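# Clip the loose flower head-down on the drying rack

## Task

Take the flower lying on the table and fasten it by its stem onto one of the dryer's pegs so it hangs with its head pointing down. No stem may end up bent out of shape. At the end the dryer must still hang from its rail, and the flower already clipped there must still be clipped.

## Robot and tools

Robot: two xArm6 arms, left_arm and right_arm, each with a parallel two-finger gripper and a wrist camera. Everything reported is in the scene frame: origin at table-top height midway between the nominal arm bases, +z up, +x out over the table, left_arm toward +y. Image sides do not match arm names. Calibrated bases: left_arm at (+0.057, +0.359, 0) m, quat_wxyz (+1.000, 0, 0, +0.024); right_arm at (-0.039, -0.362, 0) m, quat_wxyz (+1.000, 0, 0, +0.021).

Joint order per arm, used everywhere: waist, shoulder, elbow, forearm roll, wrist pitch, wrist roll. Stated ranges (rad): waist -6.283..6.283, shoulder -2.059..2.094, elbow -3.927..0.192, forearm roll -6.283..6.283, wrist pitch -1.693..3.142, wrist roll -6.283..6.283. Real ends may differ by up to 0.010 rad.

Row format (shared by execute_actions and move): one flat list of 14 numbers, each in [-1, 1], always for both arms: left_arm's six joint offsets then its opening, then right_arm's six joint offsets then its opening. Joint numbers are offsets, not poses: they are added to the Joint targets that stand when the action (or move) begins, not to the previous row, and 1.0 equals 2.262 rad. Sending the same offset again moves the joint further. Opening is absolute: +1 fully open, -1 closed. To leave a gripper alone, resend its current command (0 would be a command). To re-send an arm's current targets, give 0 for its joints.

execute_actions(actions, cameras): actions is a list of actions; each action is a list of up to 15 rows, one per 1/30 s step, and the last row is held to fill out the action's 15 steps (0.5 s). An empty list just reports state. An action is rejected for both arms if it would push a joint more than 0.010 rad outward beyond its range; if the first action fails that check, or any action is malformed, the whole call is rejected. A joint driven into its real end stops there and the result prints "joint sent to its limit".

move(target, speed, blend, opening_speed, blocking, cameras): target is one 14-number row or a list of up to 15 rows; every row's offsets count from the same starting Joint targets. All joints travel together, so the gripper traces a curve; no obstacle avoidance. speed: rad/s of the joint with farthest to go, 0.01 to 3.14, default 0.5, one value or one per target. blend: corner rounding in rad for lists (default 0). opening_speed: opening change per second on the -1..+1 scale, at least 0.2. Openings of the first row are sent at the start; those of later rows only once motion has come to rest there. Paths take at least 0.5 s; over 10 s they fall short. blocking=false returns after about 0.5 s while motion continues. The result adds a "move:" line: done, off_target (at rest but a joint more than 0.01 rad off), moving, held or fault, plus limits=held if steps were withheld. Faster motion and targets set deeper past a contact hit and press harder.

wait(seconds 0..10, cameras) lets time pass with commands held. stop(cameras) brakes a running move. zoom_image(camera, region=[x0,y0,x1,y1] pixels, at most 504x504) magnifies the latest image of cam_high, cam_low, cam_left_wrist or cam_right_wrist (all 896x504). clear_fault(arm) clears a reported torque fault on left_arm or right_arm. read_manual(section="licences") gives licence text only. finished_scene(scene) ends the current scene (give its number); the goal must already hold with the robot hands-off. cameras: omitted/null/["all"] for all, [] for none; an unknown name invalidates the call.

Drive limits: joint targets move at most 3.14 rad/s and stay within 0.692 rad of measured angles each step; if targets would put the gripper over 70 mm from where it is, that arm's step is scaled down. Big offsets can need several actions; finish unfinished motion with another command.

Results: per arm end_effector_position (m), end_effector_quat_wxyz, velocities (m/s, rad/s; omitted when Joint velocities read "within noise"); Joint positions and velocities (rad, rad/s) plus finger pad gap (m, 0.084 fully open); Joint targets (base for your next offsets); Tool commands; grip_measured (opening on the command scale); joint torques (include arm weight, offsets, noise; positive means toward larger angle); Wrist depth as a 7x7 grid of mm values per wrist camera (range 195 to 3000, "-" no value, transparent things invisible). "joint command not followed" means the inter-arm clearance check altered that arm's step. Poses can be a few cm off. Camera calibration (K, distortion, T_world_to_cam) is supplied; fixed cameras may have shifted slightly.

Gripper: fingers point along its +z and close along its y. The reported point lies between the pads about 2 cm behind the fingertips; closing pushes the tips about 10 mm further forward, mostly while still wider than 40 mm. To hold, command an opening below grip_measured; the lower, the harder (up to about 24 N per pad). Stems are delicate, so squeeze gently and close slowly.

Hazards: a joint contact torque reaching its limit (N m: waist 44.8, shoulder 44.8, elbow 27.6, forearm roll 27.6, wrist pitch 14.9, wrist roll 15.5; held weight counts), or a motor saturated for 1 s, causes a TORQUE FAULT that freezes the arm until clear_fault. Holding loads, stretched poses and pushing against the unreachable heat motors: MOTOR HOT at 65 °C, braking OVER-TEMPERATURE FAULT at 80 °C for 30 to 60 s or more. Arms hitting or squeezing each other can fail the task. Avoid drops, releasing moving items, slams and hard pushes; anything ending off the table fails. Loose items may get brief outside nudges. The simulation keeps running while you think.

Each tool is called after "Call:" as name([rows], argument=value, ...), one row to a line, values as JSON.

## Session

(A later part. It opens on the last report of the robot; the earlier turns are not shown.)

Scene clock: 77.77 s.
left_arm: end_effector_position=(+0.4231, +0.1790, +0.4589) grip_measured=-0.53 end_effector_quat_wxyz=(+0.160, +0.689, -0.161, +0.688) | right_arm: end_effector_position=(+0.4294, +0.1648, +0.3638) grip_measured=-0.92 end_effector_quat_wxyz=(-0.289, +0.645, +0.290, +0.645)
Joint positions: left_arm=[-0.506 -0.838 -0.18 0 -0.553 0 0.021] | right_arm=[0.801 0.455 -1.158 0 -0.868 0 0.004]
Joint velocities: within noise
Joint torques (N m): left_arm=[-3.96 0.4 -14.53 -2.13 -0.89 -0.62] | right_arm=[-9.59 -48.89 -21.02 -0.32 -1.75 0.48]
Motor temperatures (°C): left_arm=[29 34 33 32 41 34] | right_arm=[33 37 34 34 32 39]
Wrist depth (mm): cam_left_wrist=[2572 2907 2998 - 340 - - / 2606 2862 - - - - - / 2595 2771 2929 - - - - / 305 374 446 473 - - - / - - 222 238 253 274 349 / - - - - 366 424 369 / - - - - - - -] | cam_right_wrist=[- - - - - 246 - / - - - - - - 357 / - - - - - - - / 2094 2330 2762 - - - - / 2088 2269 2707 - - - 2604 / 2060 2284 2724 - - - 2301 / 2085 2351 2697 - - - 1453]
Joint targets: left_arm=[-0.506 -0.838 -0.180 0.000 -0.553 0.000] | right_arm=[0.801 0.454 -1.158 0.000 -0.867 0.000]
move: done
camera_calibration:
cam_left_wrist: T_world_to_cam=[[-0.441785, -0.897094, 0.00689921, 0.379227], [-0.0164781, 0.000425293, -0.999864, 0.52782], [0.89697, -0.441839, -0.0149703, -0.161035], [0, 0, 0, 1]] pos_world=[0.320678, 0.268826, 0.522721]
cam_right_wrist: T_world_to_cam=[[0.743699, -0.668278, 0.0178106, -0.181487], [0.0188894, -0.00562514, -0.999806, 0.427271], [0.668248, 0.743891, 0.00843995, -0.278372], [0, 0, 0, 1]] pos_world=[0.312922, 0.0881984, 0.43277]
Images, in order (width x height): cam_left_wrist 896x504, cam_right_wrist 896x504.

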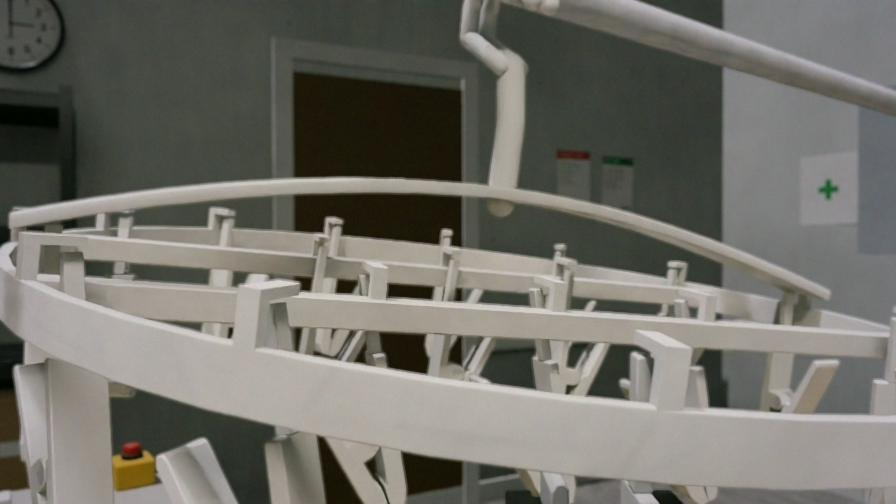

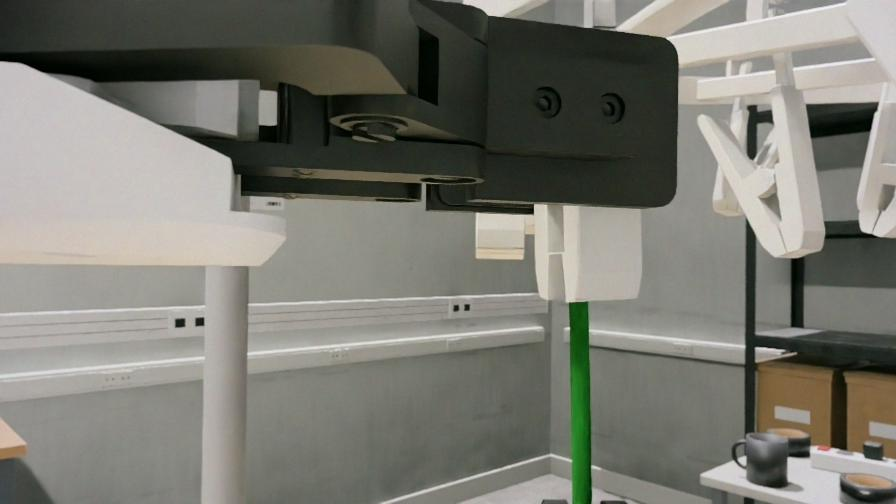

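Call:
move(target=[0,0,0,0,0,0,0.1,0,0,0,0,0,0,-1], opening_speed=0.25, cameras=["cam_right_wrist","cam_high","cam_low"])

Call:
zoom_image(camera="cam_right_wrist", region=[480, 140, 700, 340])

Call:
zoom_image(camera="cam_low", region=[345, 140, 435, 310])

Scene clock: 82.10 s.
left_arm: end_effector_position=(+0.4231, +0.1790, +0.4589) grip_measured=+0.09 end_effector_quat_wxyz=(+0.160, +0.689, -0.161, +0.688) | right_arm: end_effector_position=(+0.4294, +0.1648, +0.3639) grip_measured=-0.92 end_effector_quat_wxyz=(-0.289, +0.645, +0.290, +0.645)
Joint positions: left_arm=[-0.506 -0.838 -0.18 0 -0.553 0 0.048] | right_arm=[0.801 0.454 -1.158 0 -0.867 0 0.004]
Joint velocities: within noise
Joint torques (N m): left_arm=[2.46 -0.41 -14.87 -2.62 -0.57 -0.44] | right_arm=[-7.87 -39.42 -17.26 -0.23 -3.16 0.51]
Motor temperatures (°C): left_arm=[29 34 33 32 41 34] | right_arm=[33 37 35 34 32 39]
Wrist depth (mm): cam_left_wrist=[2666 2876 2989 - 341 - - / 2603 2908 - - - - - / 2559 2732 2972 - - - - / 318 356 467 483 - - - / - - 225 229 257 276 365 / - - - - 366 - 352 / 2261 - - - - - -] | cam_right_wrist=[- - - - - 231 - / - - - - - - - / - - - - - - - / 2091 402 - - - - 2590 / 2116 401 2749 - - 2918 2564 / 2062 2267 2735 - - 2924 2347 / 2123 2332 2709 - - - 1457]
Joint targets: left_arm=[-0.506 -0.838 -0.180 0.000 -0.553 0.000] | right_arm=[0.801 0.454 -1.158 0.000 -0.867 0.000]
move: done
camera_calibration:
cam_right_wrist: T_world_to_cam=[[0.743699, -0.668279, 0.017744, -0.18146], [0.018907, -0.00550585, -0.999806, 0.427355], [0.668247, 0.74389, 0.00854046, -0.278416], [0, 0, 0, 1]] pos_world=[0.312922, 0.0881982, 0.43287]
Images, in order (width x height): cam_high 896x504, cam_low 896x504, cam_right_wrist 896x504.

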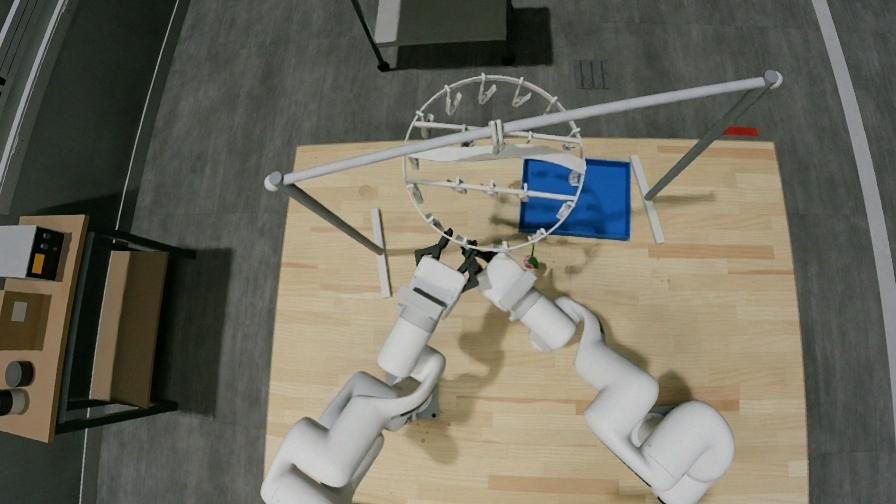

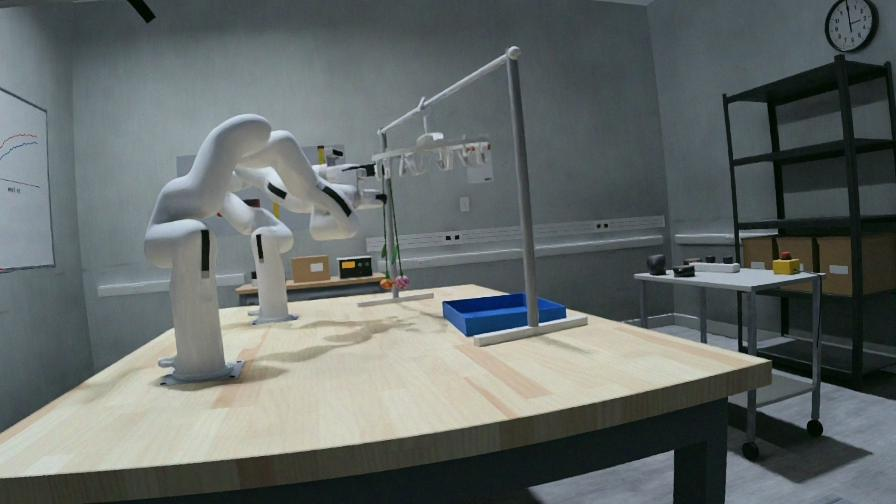

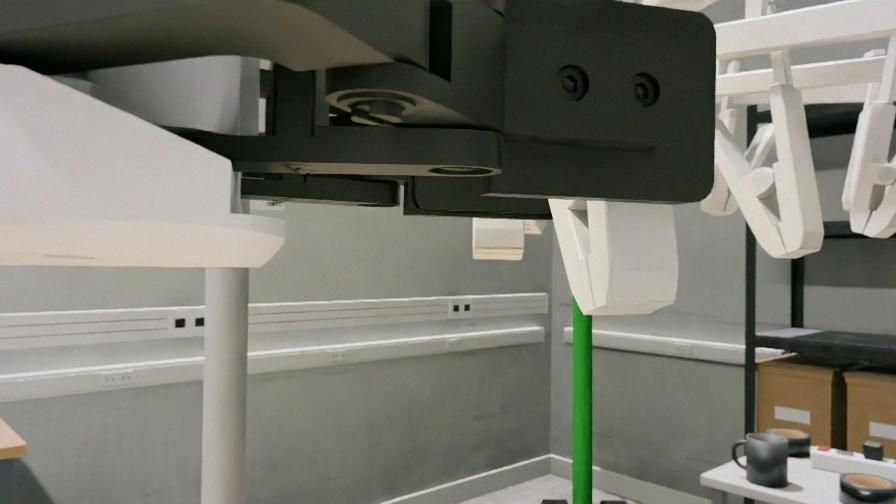

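Scaled by 2.291 from the camera's 896x504 image, which has a finer 1280x720 frame.

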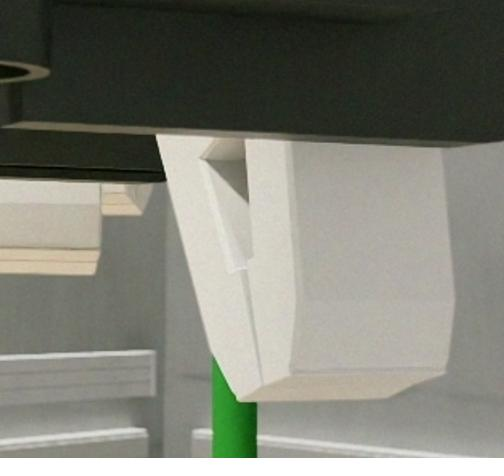

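Scaled by 2.965 from the camera's 896x504 image, which has a finer 1280x720 frame.

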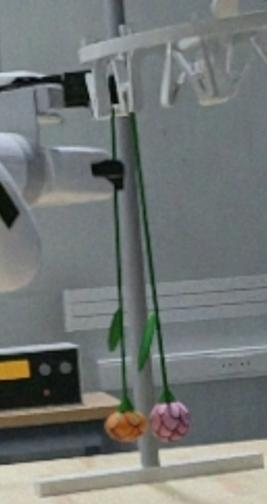

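Call:
move([
  [0,0,0,0,0,0,0.1,0,0.0279,0.0007,0,-0.0287,0,-1],
  [0,0,0,0,0,0,0.1,0.0016,0.0153,0.0225,0,-0.0376,0,-1],
], speed=0.08, cameras=[])

Call:
move(target=[0,0,0,0,0,0,-0.7,0,0,0,0,0,0,-1], opening_speed=0.3, cameras=["cam_right_wrist"])

Call:
zoom_image(camera="cam_right_wrist", region=[480, 60, 700, 260])

Scene clock: 86.63 s.
left_arm: end_effector_position=(+0.4231, +0.1790, +0.4589) grip_measured=+0.09 end_effector_quat_wxyz=(+0.160, +0.689, -0.161, +0.688) | right_arm: end_effector_position=(+0.4201, +0.1582, +0.3345) grip_measured=-0.92 end_effector_quat_wxyz=(-0.290, +0.645, +0.291, +0.644)
Joint positions: left_arm=[-0.506 -0.838 -0.18 0 -0.553 0 0.048] | right_arm=[0.804 0.489 -1.107 0 -0.952 0 0.004]
Joint velocities: within noise
Joint torques (N m): left_arm=[4.7 -1.29 -15.11 -3.28 -0.54 -0.51] | right_arm=[9.93 -47.3 -15.35 -0.25 -3.88 0.32]
Motor temperatures (°C): left_arm=[29 34 33 32 41 34] | right_arm=[33 37 35 34 32 39]
Wrist depth (mm): cam_left_wrist=[2620 2904 - - 340 - - / 2605 2860 - - - - - / 2592 2748 - - - - - / 319 357 467 485 - - - / - - 225 229 257 276 365 / - - - - 367 - 352 / 2264 - - - - - -] | cam_right_wrist=[- - - - - - 307 / - - - - - - - / 2100 2398 2718 - - - 2591 / 2123 2383 2727 - - - 2653 / 2087 2375 2685 - - - 2605 / 2091 2356 2743 - - - 2333 / 2084 2392 2763 - - - 1419]
Joint targets: left_arm=[-0.506 -0.838 -0.180 0.000 -0.553 0.000] | right_arm=[0.804 0.489 -1.107 0.000 -0.952 0.000]
move: done
No camera images: "cameras" was empty.

Scene clock: 89.50 s.
left_arm: end_effector_position=(+0.4231, +0.1790, +0.4589) grip_measured=-0.53 end_effector_quat_wxyz=(+0.160, +0.689, -0.161, +0.688) | right_arm: end_effector_position=(+0.4201, +0.1582, +0.3345) grip_measured=-0.92 end_effector_quat_wxyz=(-0.290, +0.645, +0.291, +0.644)
Joint positions: left_arm=[-0.506 -0.838 -0.18 0 -0.553 0 0.021] | right_arm=[0.804 0.489 -1.107 0 -0.952 0 0.004]
Joint velocities: within noise
Joint torques (N m): left_arm=[3.91 -1.63 -15.13 -3.44 -0.5 -0.26] | right_arm=[9.09 -46.43 -18.82 -0.19 -3.4 0.19]
Motor temperatures (°C): left_arm=[29 34 33 32 41 34] | right_arm=[33 37 34 34 32 39]
Wrist depth (mm): cam_left_wrist=[2653 2925 2983 - 340 - - / 2578 2855 - - - - - / 2545 2821 2971 - - - - / 304 373 446 476 - - - / - - 222 238 253 274 348 / - - - - 367 425 370 / - - - - - - -] | cam_right_wrist=[- - - - - - 376 / - - - - - - - / 2101 2370 2657 - - - 2650 / 2138 2383 2724 - - - 2749 / 2113 2368 2679 - - - 2571 / 2087 2355 2698 - - - 2384 / 2136 2380 2779 - - - 1415]
Joint targets: left_arm=[-0.506 -0.838 -0.180 0.000 -0.553 0.000] | right_arm=[0.804 0.489 -1.107 0.000 -0.952 0.000]
move: done
camera_calibration:
cam_right_wrist: T_world_to_cam=[[0.746114, -0.665582, 0.0177651, -0.1799], [0.01861, -0.00582434, -0.99981, 0.398212], [0.665559, 0.746302, 0.00804086, -0.266108], [0, 0, 0, 1]] pos_world=[0.303926, 0.0811779, 0.403472]
Images, in order (width x height): cam_right_wrist 896x504.

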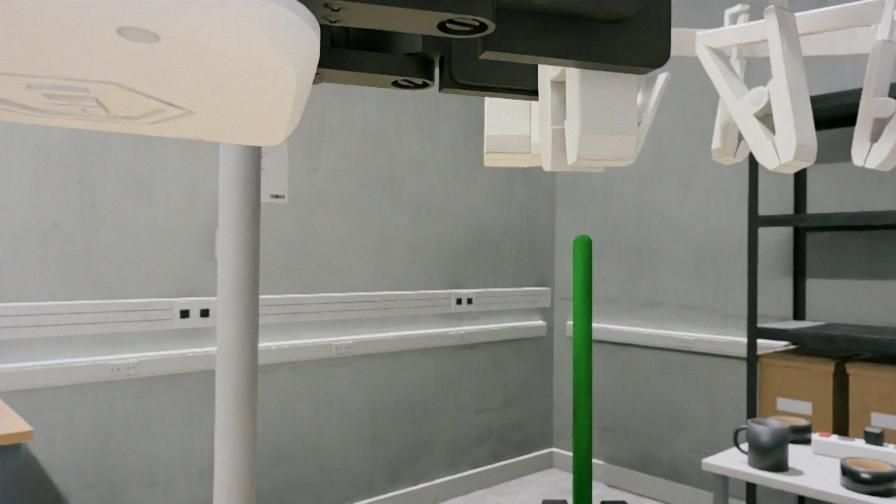

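Scaled by 2.291 from the camera's 896x504 image, which has a finer 1280x720 frame.

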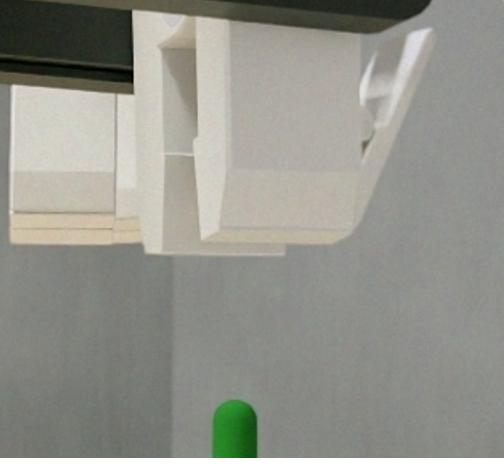

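Call:
move(target=[0,0,0,0,0,0,-0.7,0,-0.0210,-0.0002,0,0.0212,0,-1], speed=0.06, cameras=["cam_right_wrist","cam_low"])

Call:
zoom_image(camera="cam_right_wrist", region=[480, 120, 700, 320])

Call:
zoom_image(camera="cam_low", region=[365, 140, 415, 220])

Scene clock: 94.20 s.
left_arm: end_effector_position=(+0.4231, +0.1790, +0.4589) grip_measured=-0.53 end_effector_quat_wxyz=(+0.160, +0.689, -0.161, +0.688) | right_arm: end_effector_position=(+0.4201, +0.1582, +0.3555) grip_measured=-0.92 end_effector_quat_wxyz=(-0.290, +0.645, +0.291, +0.644)
Joint positions: left_arm=[-0.506 -0.838 -0.18 0 -0.553 0 0.021] | right_arm=[0.804 0.442 -1.107 0 -0.905 0 0.004]
Joint velocities: within noise
Joint torques (N m): left_arm=[3.73 -2.28 -15.4 -3.41 -0.49 -0.12] | right_arm=[7.72 -46.61 -19.57 -0.14 -1.09 0.17]
Motor temperatures (°C): left_arm=[29 34 33 32 41 34] | right_arm=[33 37 35 34 32 39]
Wrist depth (mm): cam_left_wrist=[2618 2846 - - 341 - - / 2595 2871 - - - - - / 2535 2801 2975 - - - - / 305 374 446 475 - - - / - - 222 238 253 274 348 / - - - - 367 423 370 / - - - - - - -] | cam_right_wrist=[- - - - - 257 - / - - - - - - - / - - - - - - - / 2118 2335 2717 - - - 2677 / 2119 2344 2694 - - - 2621 / 2103 2365 2692 - - - 2354 / 2131 2379 2699 - - - 1412]
Joint targets: left_arm=[-0.506 -0.838 -0.180 0.000 -0.553 0.000] | right_arm=[0.804 0.442 -1.107 0.000 -0.905 0.000]
move: done
camera_calibration:
cam_right_wrist: T_world_to_cam=[[0.746114, -0.665582, 0.0177651, -0.180274], [0.01861, -0.00582434, -0.99981, 0.419208], [0.665559, 0.746302, 0.00804086, -0.266277], [0, 0, 0, 1]] pos_world=[0.303926, 0.0811779, 0.424472]
Images, in order (width x height): cam_low 896x504, cam_right_wrist 896x504.

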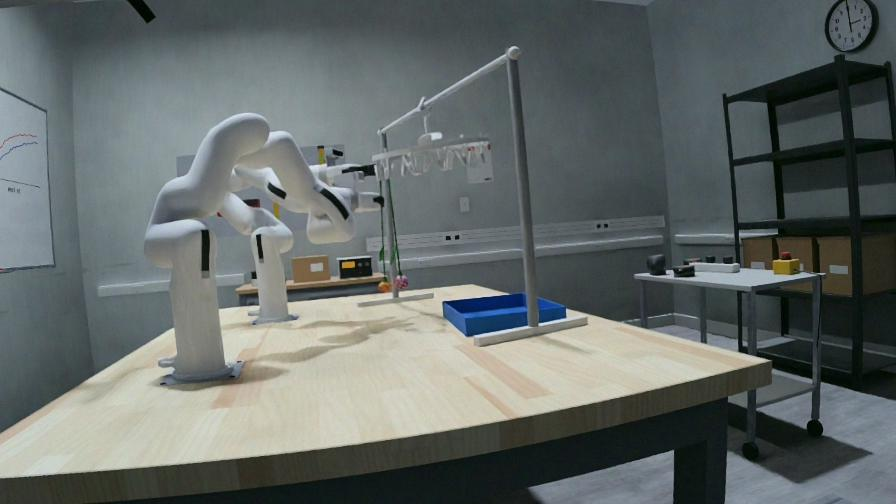

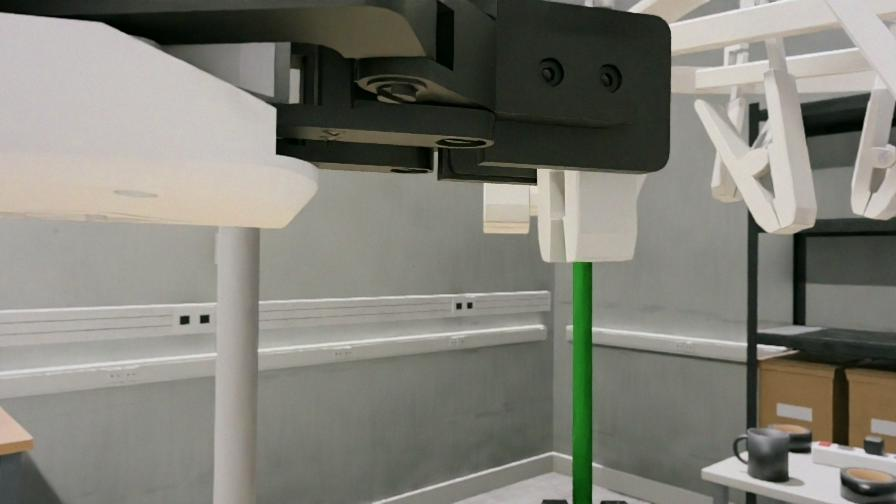

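Scaled by 2.291 from the camera's 896x504 image, which has a finer 1280x720 frame.

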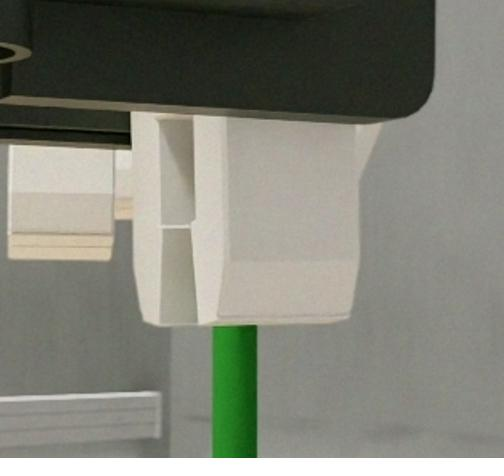

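Scaled by 6.300 from the camera's 896x504 image, which has a finer 1280x720 frame.

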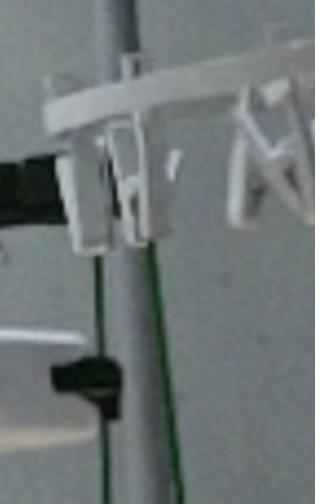

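Call:
move(target=[0,0,0,0,0,0,-0.7,0,-0.0103,-0.0002,0,0.0104,0,-1], speed=0.05, cameras=["cam_right_wrist"])

Call:
zoom_image(camera="cam_right_wrist", region=[480, 160, 700, 360])

Call:
move(target=[0,0,0,0,0,0,-0.2,0,0,0,0,0,0,-1], opening_speed=0.25, cameras=["cam_right_wrist"])

Call:
zoom_image(camera="cam_right_wrist", region=[480, 160, 700, 360])

Scene clock: 96.80 s.
left_arm: end_effector_position=(+0.4231, +0.1790, +0.4589) grip_measured=-0.53 end_effector_quat_wxyz=(+0.160, +0.689, -0.161, +0.688) | right_arm: end_effector_position=(+0.4199, +0.1579, +0.3660) grip_measured=-0.92 end_effector_quat_wxyz=(-0.290, +0.645, +0.291, +0.645)
Joint positions: left_arm=[-0.506 -0.838 -0.18 0 -0.553 0 0.021] | right_arm=[0.804 0.418 -1.108 0 -0.881 0 0.004]
Joint velocities: within noise
Joint torques (N m): left_arm=[3.43 -2.45 -15.65 -3.64 -0.41 -0.07] | right_arm=[6.47 -46.37 -19.93 -0.35 -1.27 0.19]
Motor temperatures (°C): left_arm=[29 34 33 32 41 34] | right_arm=[33 37 35 34 32 39]
Wrist depth (mm): cam_left_wrist=[2615 2866 - - 341 - - / 2625 2910 - - - - - / 2596 2815 2919 - - - - / 304 374 445 475 - - - / - - 222 238 253 274 348 / - - - - 367 424 369 / - - - - - - -] | cam_right_wrist=[- - - - - - 206 / - - - - - 363 320 / - - - - - - - / - - 2923 - - - - / 2124 2384 2673 - - - 2563 / 2107 2360 2773 - - - 2389 / 2100 2388 2707 - - - 1476]
Joint targets: left_arm=[-0.506 -0.838 -0.180 0.000 -0.553 0.000] | right_arm=[0.804 0.418 -1.108 0.000 -0.881 0.000]
move: done
camera_calibration:
cam_right_wrist: T_world_to_cam=[[0.746111, -0.665584, 0.0177736, -0.180513], [0.0187494, -0.00568082, -0.999808, 0.429652], [0.665557, 0.746301, 0.00824077, -0.266091], [0, 0, 0, 1]] pos_world=[0.303726, 0.0808777, 0.434971]
Images, in order (width x height): cam_right_wrist 896x504.

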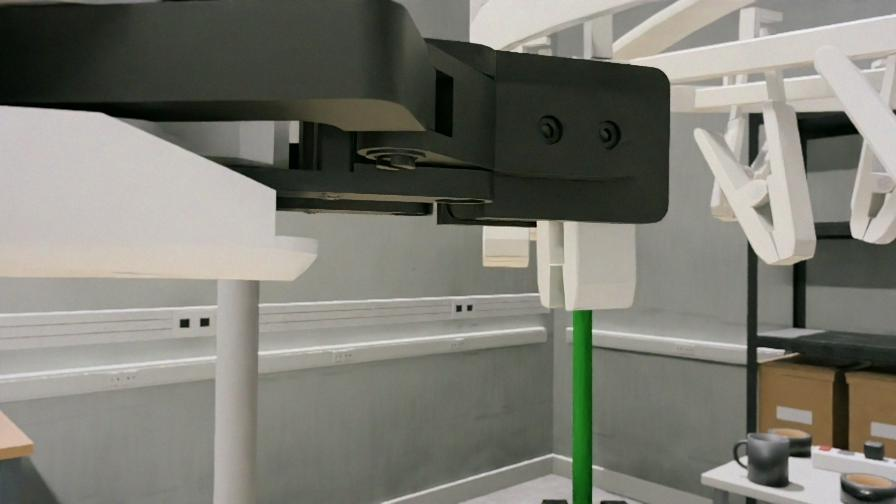

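Scaled by 2.291 from the camera's 896x504 image, which has a finer 1280x720 frame.

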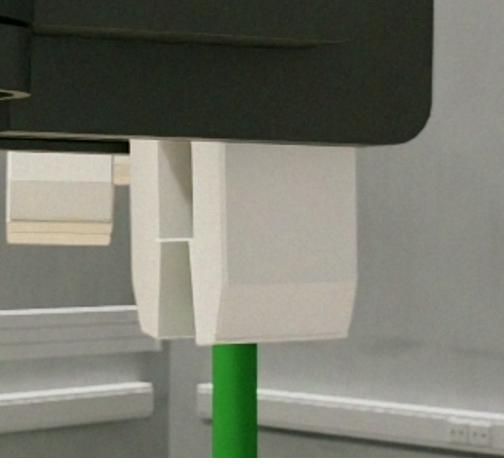

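Scene clock: 99.00 s.
left_arm: end_effector_position=(+0.4231, +0.1790, +0.4589) grip_measured=-0.21 end_effector_quat_wxyz=(+0.160, +0.689, -0.161, +0.688) | right_arm: end_effector_position=(+0.4199, +0.1579, +0.3661) grip_measured=-0.92 end_effector_quat_wxyz=(-0.290, +0.645, +0.291, +0.645)
Joint positions: left_arm=[-0.506 -0.838 -0.18 0 -0.553 0 0.035] | right_arm=[0.804 0.418 -1.108 0 -0.881 0 0.004]
Joint velocities: within noise
Joint torques (N m): left_arm=[3.69 -2.24 -15.71 -3.55 -0.78 0.04] | right_arm=[5.6 -41.69 -17.98 -0.27 -1.74 0.21]
Motor temperatures (°C): left_arm=[29 34 33 32 41 34] | right_arm=[33 37 35 34 32 39]
Wrist depth (mm): cam_left_wrist=[2651 2892 - - 340 - - / 2606 2929 - - - - - / 2566 2788 2972 - - - - / 301 356 469 484 - - - / - - 220 233 256 274 348 / - - - - 366 424 - / 2243 - - - - - -] | cam_right_wrist=[- - - - - 254 - / - - - - - - 309 / - - - - - - - / - - 2831 - - - - / 2097 2372 2629 - - - 2598 / 2112 2371 2750 - - - 2391 / 2119 2368 2756 - - - 1438]
Joint targets: left_arm=[-0.506 -0.838 -0.180 0.000 -0.553 0.000] | right_arm=[0.804 0.418 -1.108 0.000 -0.881 0.000]
move: done
camera_calibration:
cam_right_wrist: T_world_to_cam=[[0.746113, -0.665584, 0.0177065, -0.180486], [0.0186996, -0.00563573, -0.999809, 0.429764], [0.665557, 0.746301, 0.0082413, -0.266092], [0, 0, 0, 1]] pos_world=[0.303726, 0.0808776, 0.435071]
Images, in order (width x height): cam_right_wrist 896x504.

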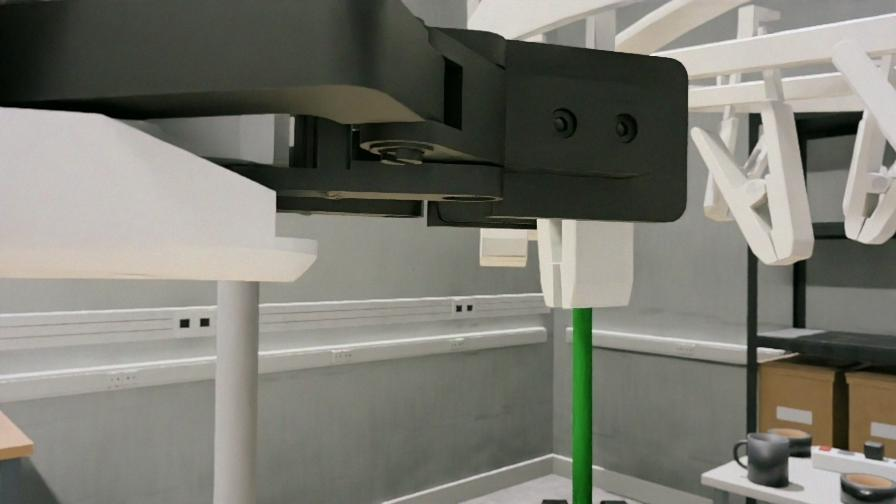

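Scaled by 2.291 from the camera's 896x504 image, which has a finer 1280x720 frame.

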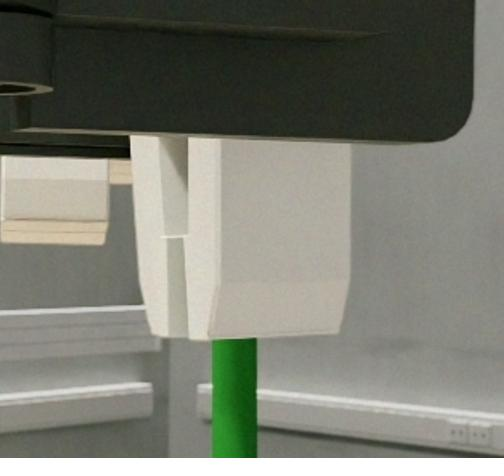

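Call:
move(target=[0,0,0,0,0,0,0.2,0,0,0,0,0,0,-1], opening_speed=0.25, cameras=["cam_right_wrist","cam_high"])

Call:
zoom_image(camera="cam_right_wrist", region=[480, 160, 700, 360])

Call:
zoom_image(camera="cam_high", region=[430, 210, 530, 290])

Scene clock: 102.00 s.
left_arm: end_effector_position=(+0.4231, +0.1790, +0.4589) grip_measured=+0.19 end_effector_quat_wxyz=(+0.160, +0.689, -0.161, +0.688) | right_arm: end_effector_position=(+0.4199, +0.1579, +0.3661) grip_measured=-0.92 end_effector_quat_wxyz=(-0.290, +0.645, +0.291, +0.645)
Joint positions: left_arm=[-0.506 -0.838 -0.18 0 -0.553 0 0.052] | right_arm=[0.804 0.418 -1.108 0 -0.881 0 0.004]
Joint velocities: within noise
Joint torques (N m): left_arm=[2.92 -2.68 -15.61 -3.31 -1.21 0.23] | right_arm=[4.44 -30.95 -17.6 -0.49 -2.34 0.04]
Motor temperatures (°C): left_arm=[29 34 33 32 41 34] | right_arm=[33 37 35 34 32 39]
Wrist depth (mm): cam_left_wrist=[2618 2858 2991 - 340 - - / 2594 2864 - - - - - / 2586 2797 - - - - - / 301 357 468 485 - - - / - - 220 233 256 275 347 / - - - - 365 424 - / 2246 - - - - - -] | cam_right_wrist=[- - - - - 292 - / - - - - - - 308 / - - - - - - - / - - 2795 - - - - / 2098 2388 2672 - - - 2534 / 2120 2360 2659 - - - 2365 / 2108 2342 2724 - - - 1456]
Joint targets: left_arm=[-0.506 -0.838 -0.180 0.000 -0.553 0.000] | right_arm=[0.804 0.418 -1.108 0.000 -0.881 0.000]
move: done
camera_calibration:
cam_right_wrist: T_world_to_cam=[[0.746113, -0.665584, 0.0177065, -0.180486], [0.0186996, -0.00563573, -0.999809, 0.429764], [0.665557, 0.746301, 0.0082413, -0.266092], [0, 0, 0, 1]] pos_world=[0.303726, 0.0808776, 0.435071]
Images, in order (width x height): cam_high 896x504, cam_right_wrist 896x504.

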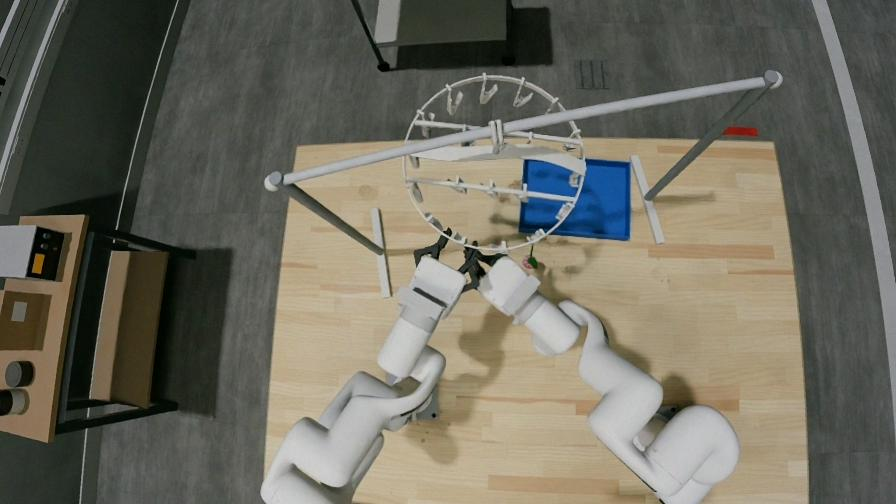

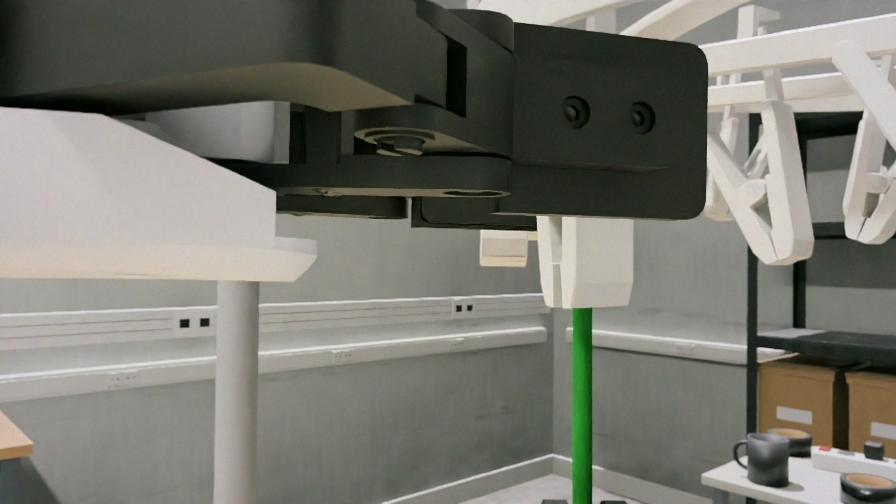

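Scaled by 2.291 from the camera's 896x504 image, which has a finer 1280x720 frame.

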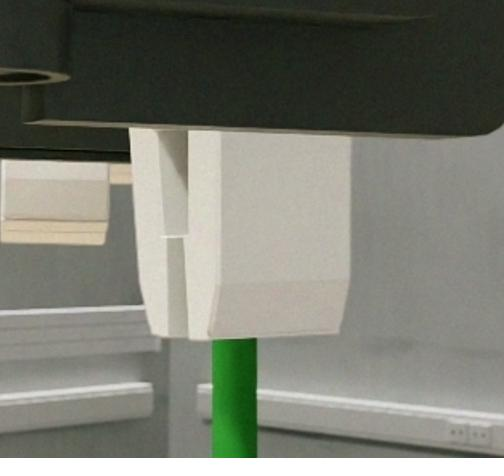

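Scaled by 5.040 from the camera's 896x504 image, which has a finer 1280x720 frame.

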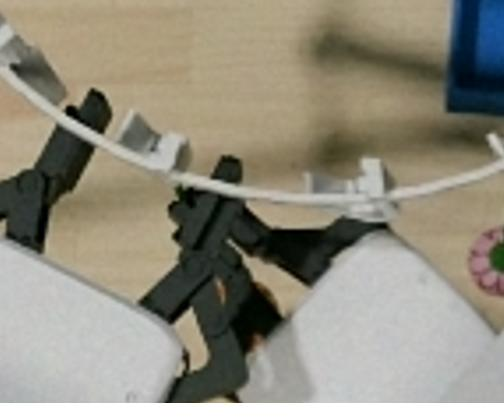

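Call:
move(target=[0,0,0,0,0,0,0.2,0,0,0,0,0,0,-0.3], opening_speed=0.2, cameras=["cam_right_wrist"])

Call:
move([
  [0,0,0,0,0,0,0.2,0,-0.1176,0.177,0,-0.0594,0,-0.3],
], speed=0.15)

Call:
zoom_image(camera="cam_right_wrist", region=[400, 100, 750, 400])

Scene clock: 106.93 s.
left_arm: end_effector_position=(+0.4231, +0.1790, +0.4589) grip_measured=+0.19 end_effector_quat_wxyz=(+0.160, +0.689, -0.161, +0.688) | right_arm: end_effector_position=(+0.4199, +0.1579, +0.3661) grip_measured=-0.32 end_effector_quat_wxyz=(-0.290, +0.645, +0.291, +0.645)
Joint positions: left_arm=[-0.506 -0.838 -0.18 0 -0.553 0 0.052] | right_arm=[0.804 0.418 -1.108 0 -0.881 0 0.03]
Joint velocities: within noise
Joint torques (N m): left_arm=[2.34 -3.78 -15.63 -3.62 -1.97 0.38] | right_arm=[2.09 -26.82 -17.64 -0.4 -3.22 -0.06]
Motor temperatures (°C): left_arm=[29 34 33 32 41 34] | right_arm=[33 37 35 34 32 39]
Wrist depth (mm): cam_left_wrist=[2600 2868 2985 - 341 - - / 2566 2868 - - - - - / 2562 2802 2959 - - - - / 315 357 409 476 467 - - / - 213 444 238 256 278 367 / - - 327 347 369 297 368 / - - - - - - -] | cam_right_wrist=[- - - - - - - / - - - - - 368 330 / - - - - - - - / - - 2901 - - - - / 2121 2362 2796 - - - 2621 / 2137 2368 2762 - - 2851 2414 / 2111 2320 2809 - - - 1476]
Joint targets: left_arm=[-0.506 -0.838 -0.180 0.000 -0.553 0.000] | right_arm=[0.804 0.418 -1.108 0.000 -0.881 0.000]
move: done
camera_calibration:
cam_right_wrist: T_world_to_cam=[[0.746111, -0.665584, 0.0177736, -0.180515], [0.0187494, -0.00568082, -0.999808, 0.429752], [0.665557, 0.746301, 0.00824077, -0.266091], [0, 0, 0, 1]] pos_world=[0.303726, 0.0808777, 0.435071]
Images, in order (width x height): cam_right_wrist 896x504.

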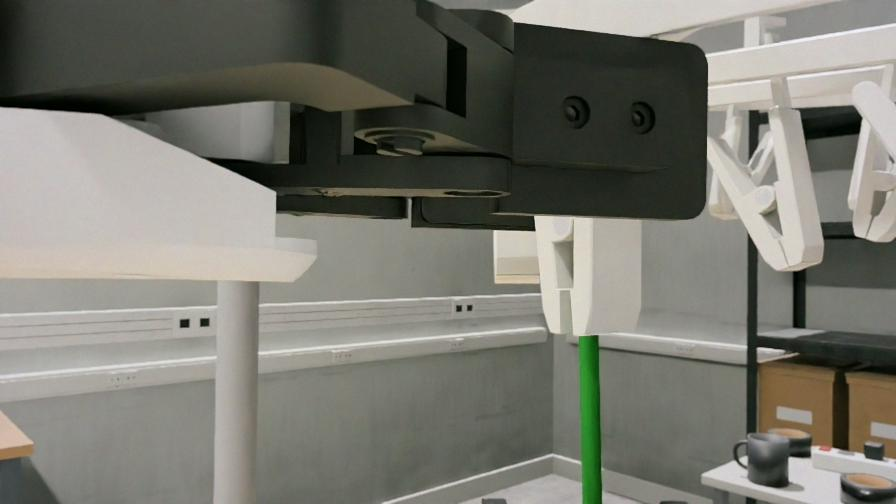

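Scene clock: 110.07 s.
left_arm: end_effector_position=(+0.4231, +0.1790, +0.4589) grip_measured=+0.19 end_effector_quat_wxyz=(+0.160, +0.689, -0.161, +0.688) | right_arm: end_effector_position=(+0.3539, +0.0833, +0.3657) grip_measured=-0.32 end_effector_quat_wxyz=(-0.290, +0.645, +0.291, +0.644)
Joint positions: left_arm=[-0.506 -0.838 -0.18 0 -0.553 0 0.052] | right_arm=[0.804 0.152 -0.707 0 -1.015 0 0.03]
Joint velocities: within noise
Joint torques (N m): left_arm=[1.49 -4 -15.49 -3.26 -2.29 0.55] | right_arm=[1.05 -37.68 -14.56 -0.21 -3.82 -0.15]
Motor temperatures (°C): left_arm=[29 34 33 32 41 34] | right_arm=[33 37 34 34 32 39]
Wrist depth (mm): cam_left_wrist=[2695 2910 2978 - 341 - - / 2547 2862 - - - - - / 2584 2739 2992 - - - - / 315 357 408 478 466 - - / - 212 443 238 256 278 366 / - - 327 347 369 297 368 / - - - - - - -] | cam_right_wrist=[2162 2447 2835 - - 361 301 / - 2436 2684 - 220 - 276 / - - - 202 221 387 278 / 2212 2452 512 - - - 269 / 2129 2397 2756 - - - 2612 / 2162 2358 2697 - - - 2307 / 2180 2382 2689 - - - 1436]
Joint targets: left_arm=[-0.506 -0.838 -0.180 0.000 -0.553 0.000] | right_arm=[0.804 0.152 -0.707 0.000 -1.015 0.000]
move: done
camera_calibration:
cam_left_wrist: T_world_to_cam=[[-0.441785, -0.897095, 0.00689742, 0.379228], [-0.016567, 0.000471061, -0.999863, 0.527836], [0.896968, -0.441838, -0.0150703, -0.160982], [0, 0, 0, 1]] pos_world=[0.320678, 0.268827, 0.522721]
cam_right_wrist: T_world_to_cam=[[0.746113, -0.665584, 0.0177065, -0.180955], [0.0186996, -0.00563573, -0.999809, 0.430178], [0.665557, 0.746301, 0.0082413, -0.166413], [0, 0, 0, 1]] pos_world=[0.237726, 0.00617765, 0.434671]

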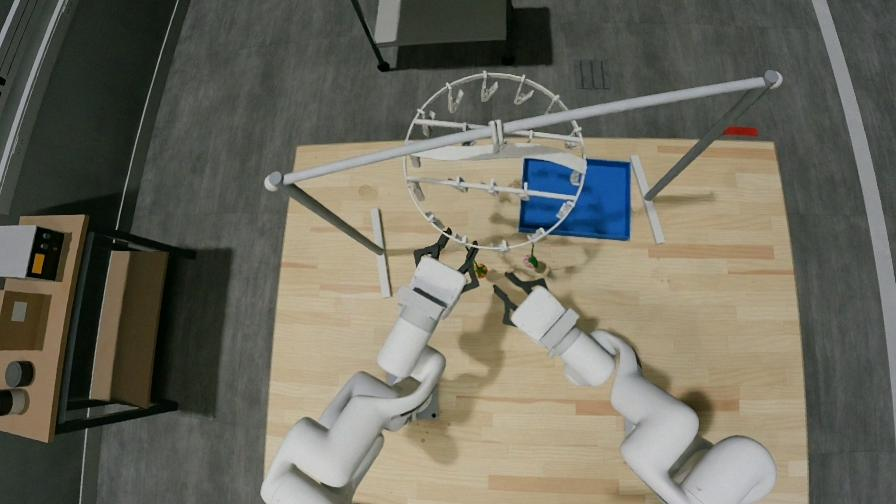

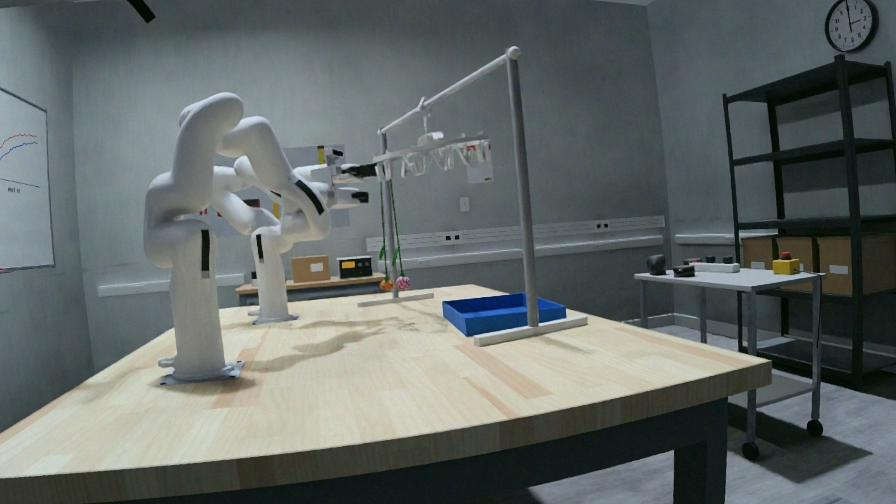

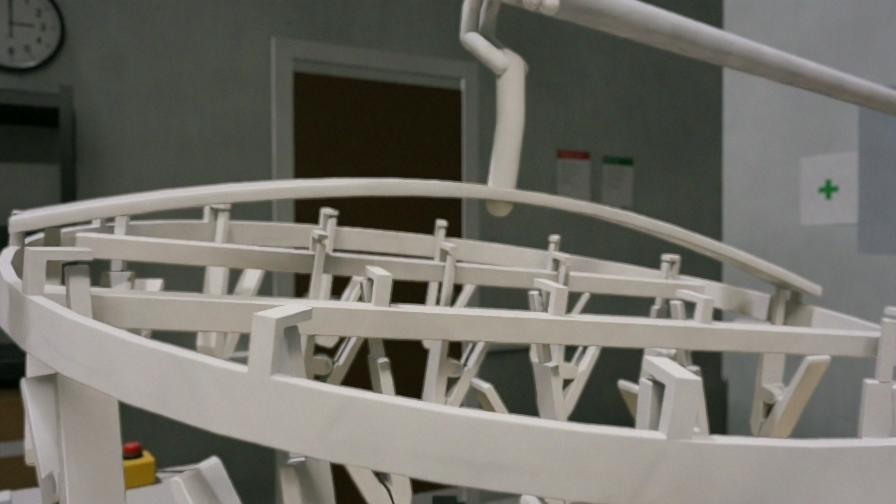

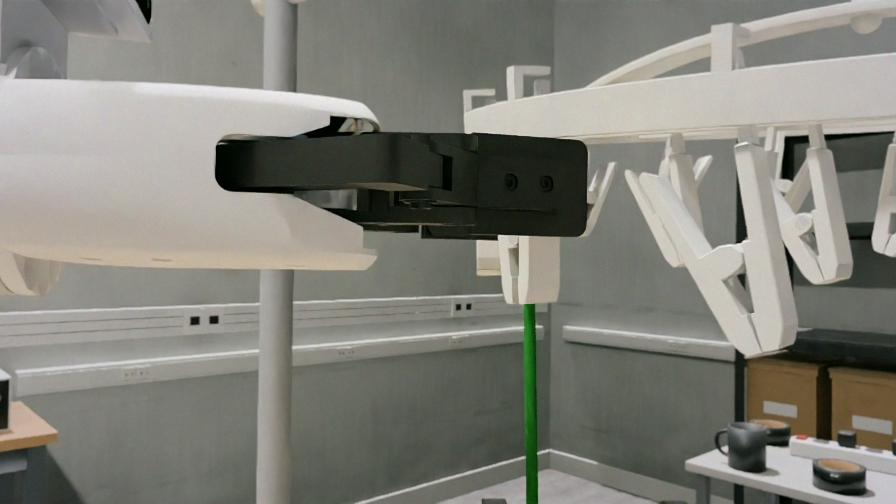

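Scaled by 1.440 from the camera's 896x504 image, which has a finer 1280x720 frame.

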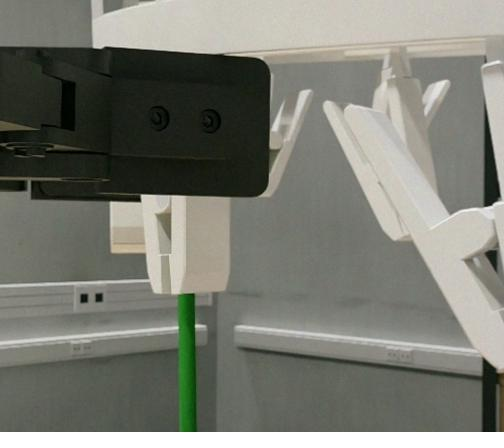

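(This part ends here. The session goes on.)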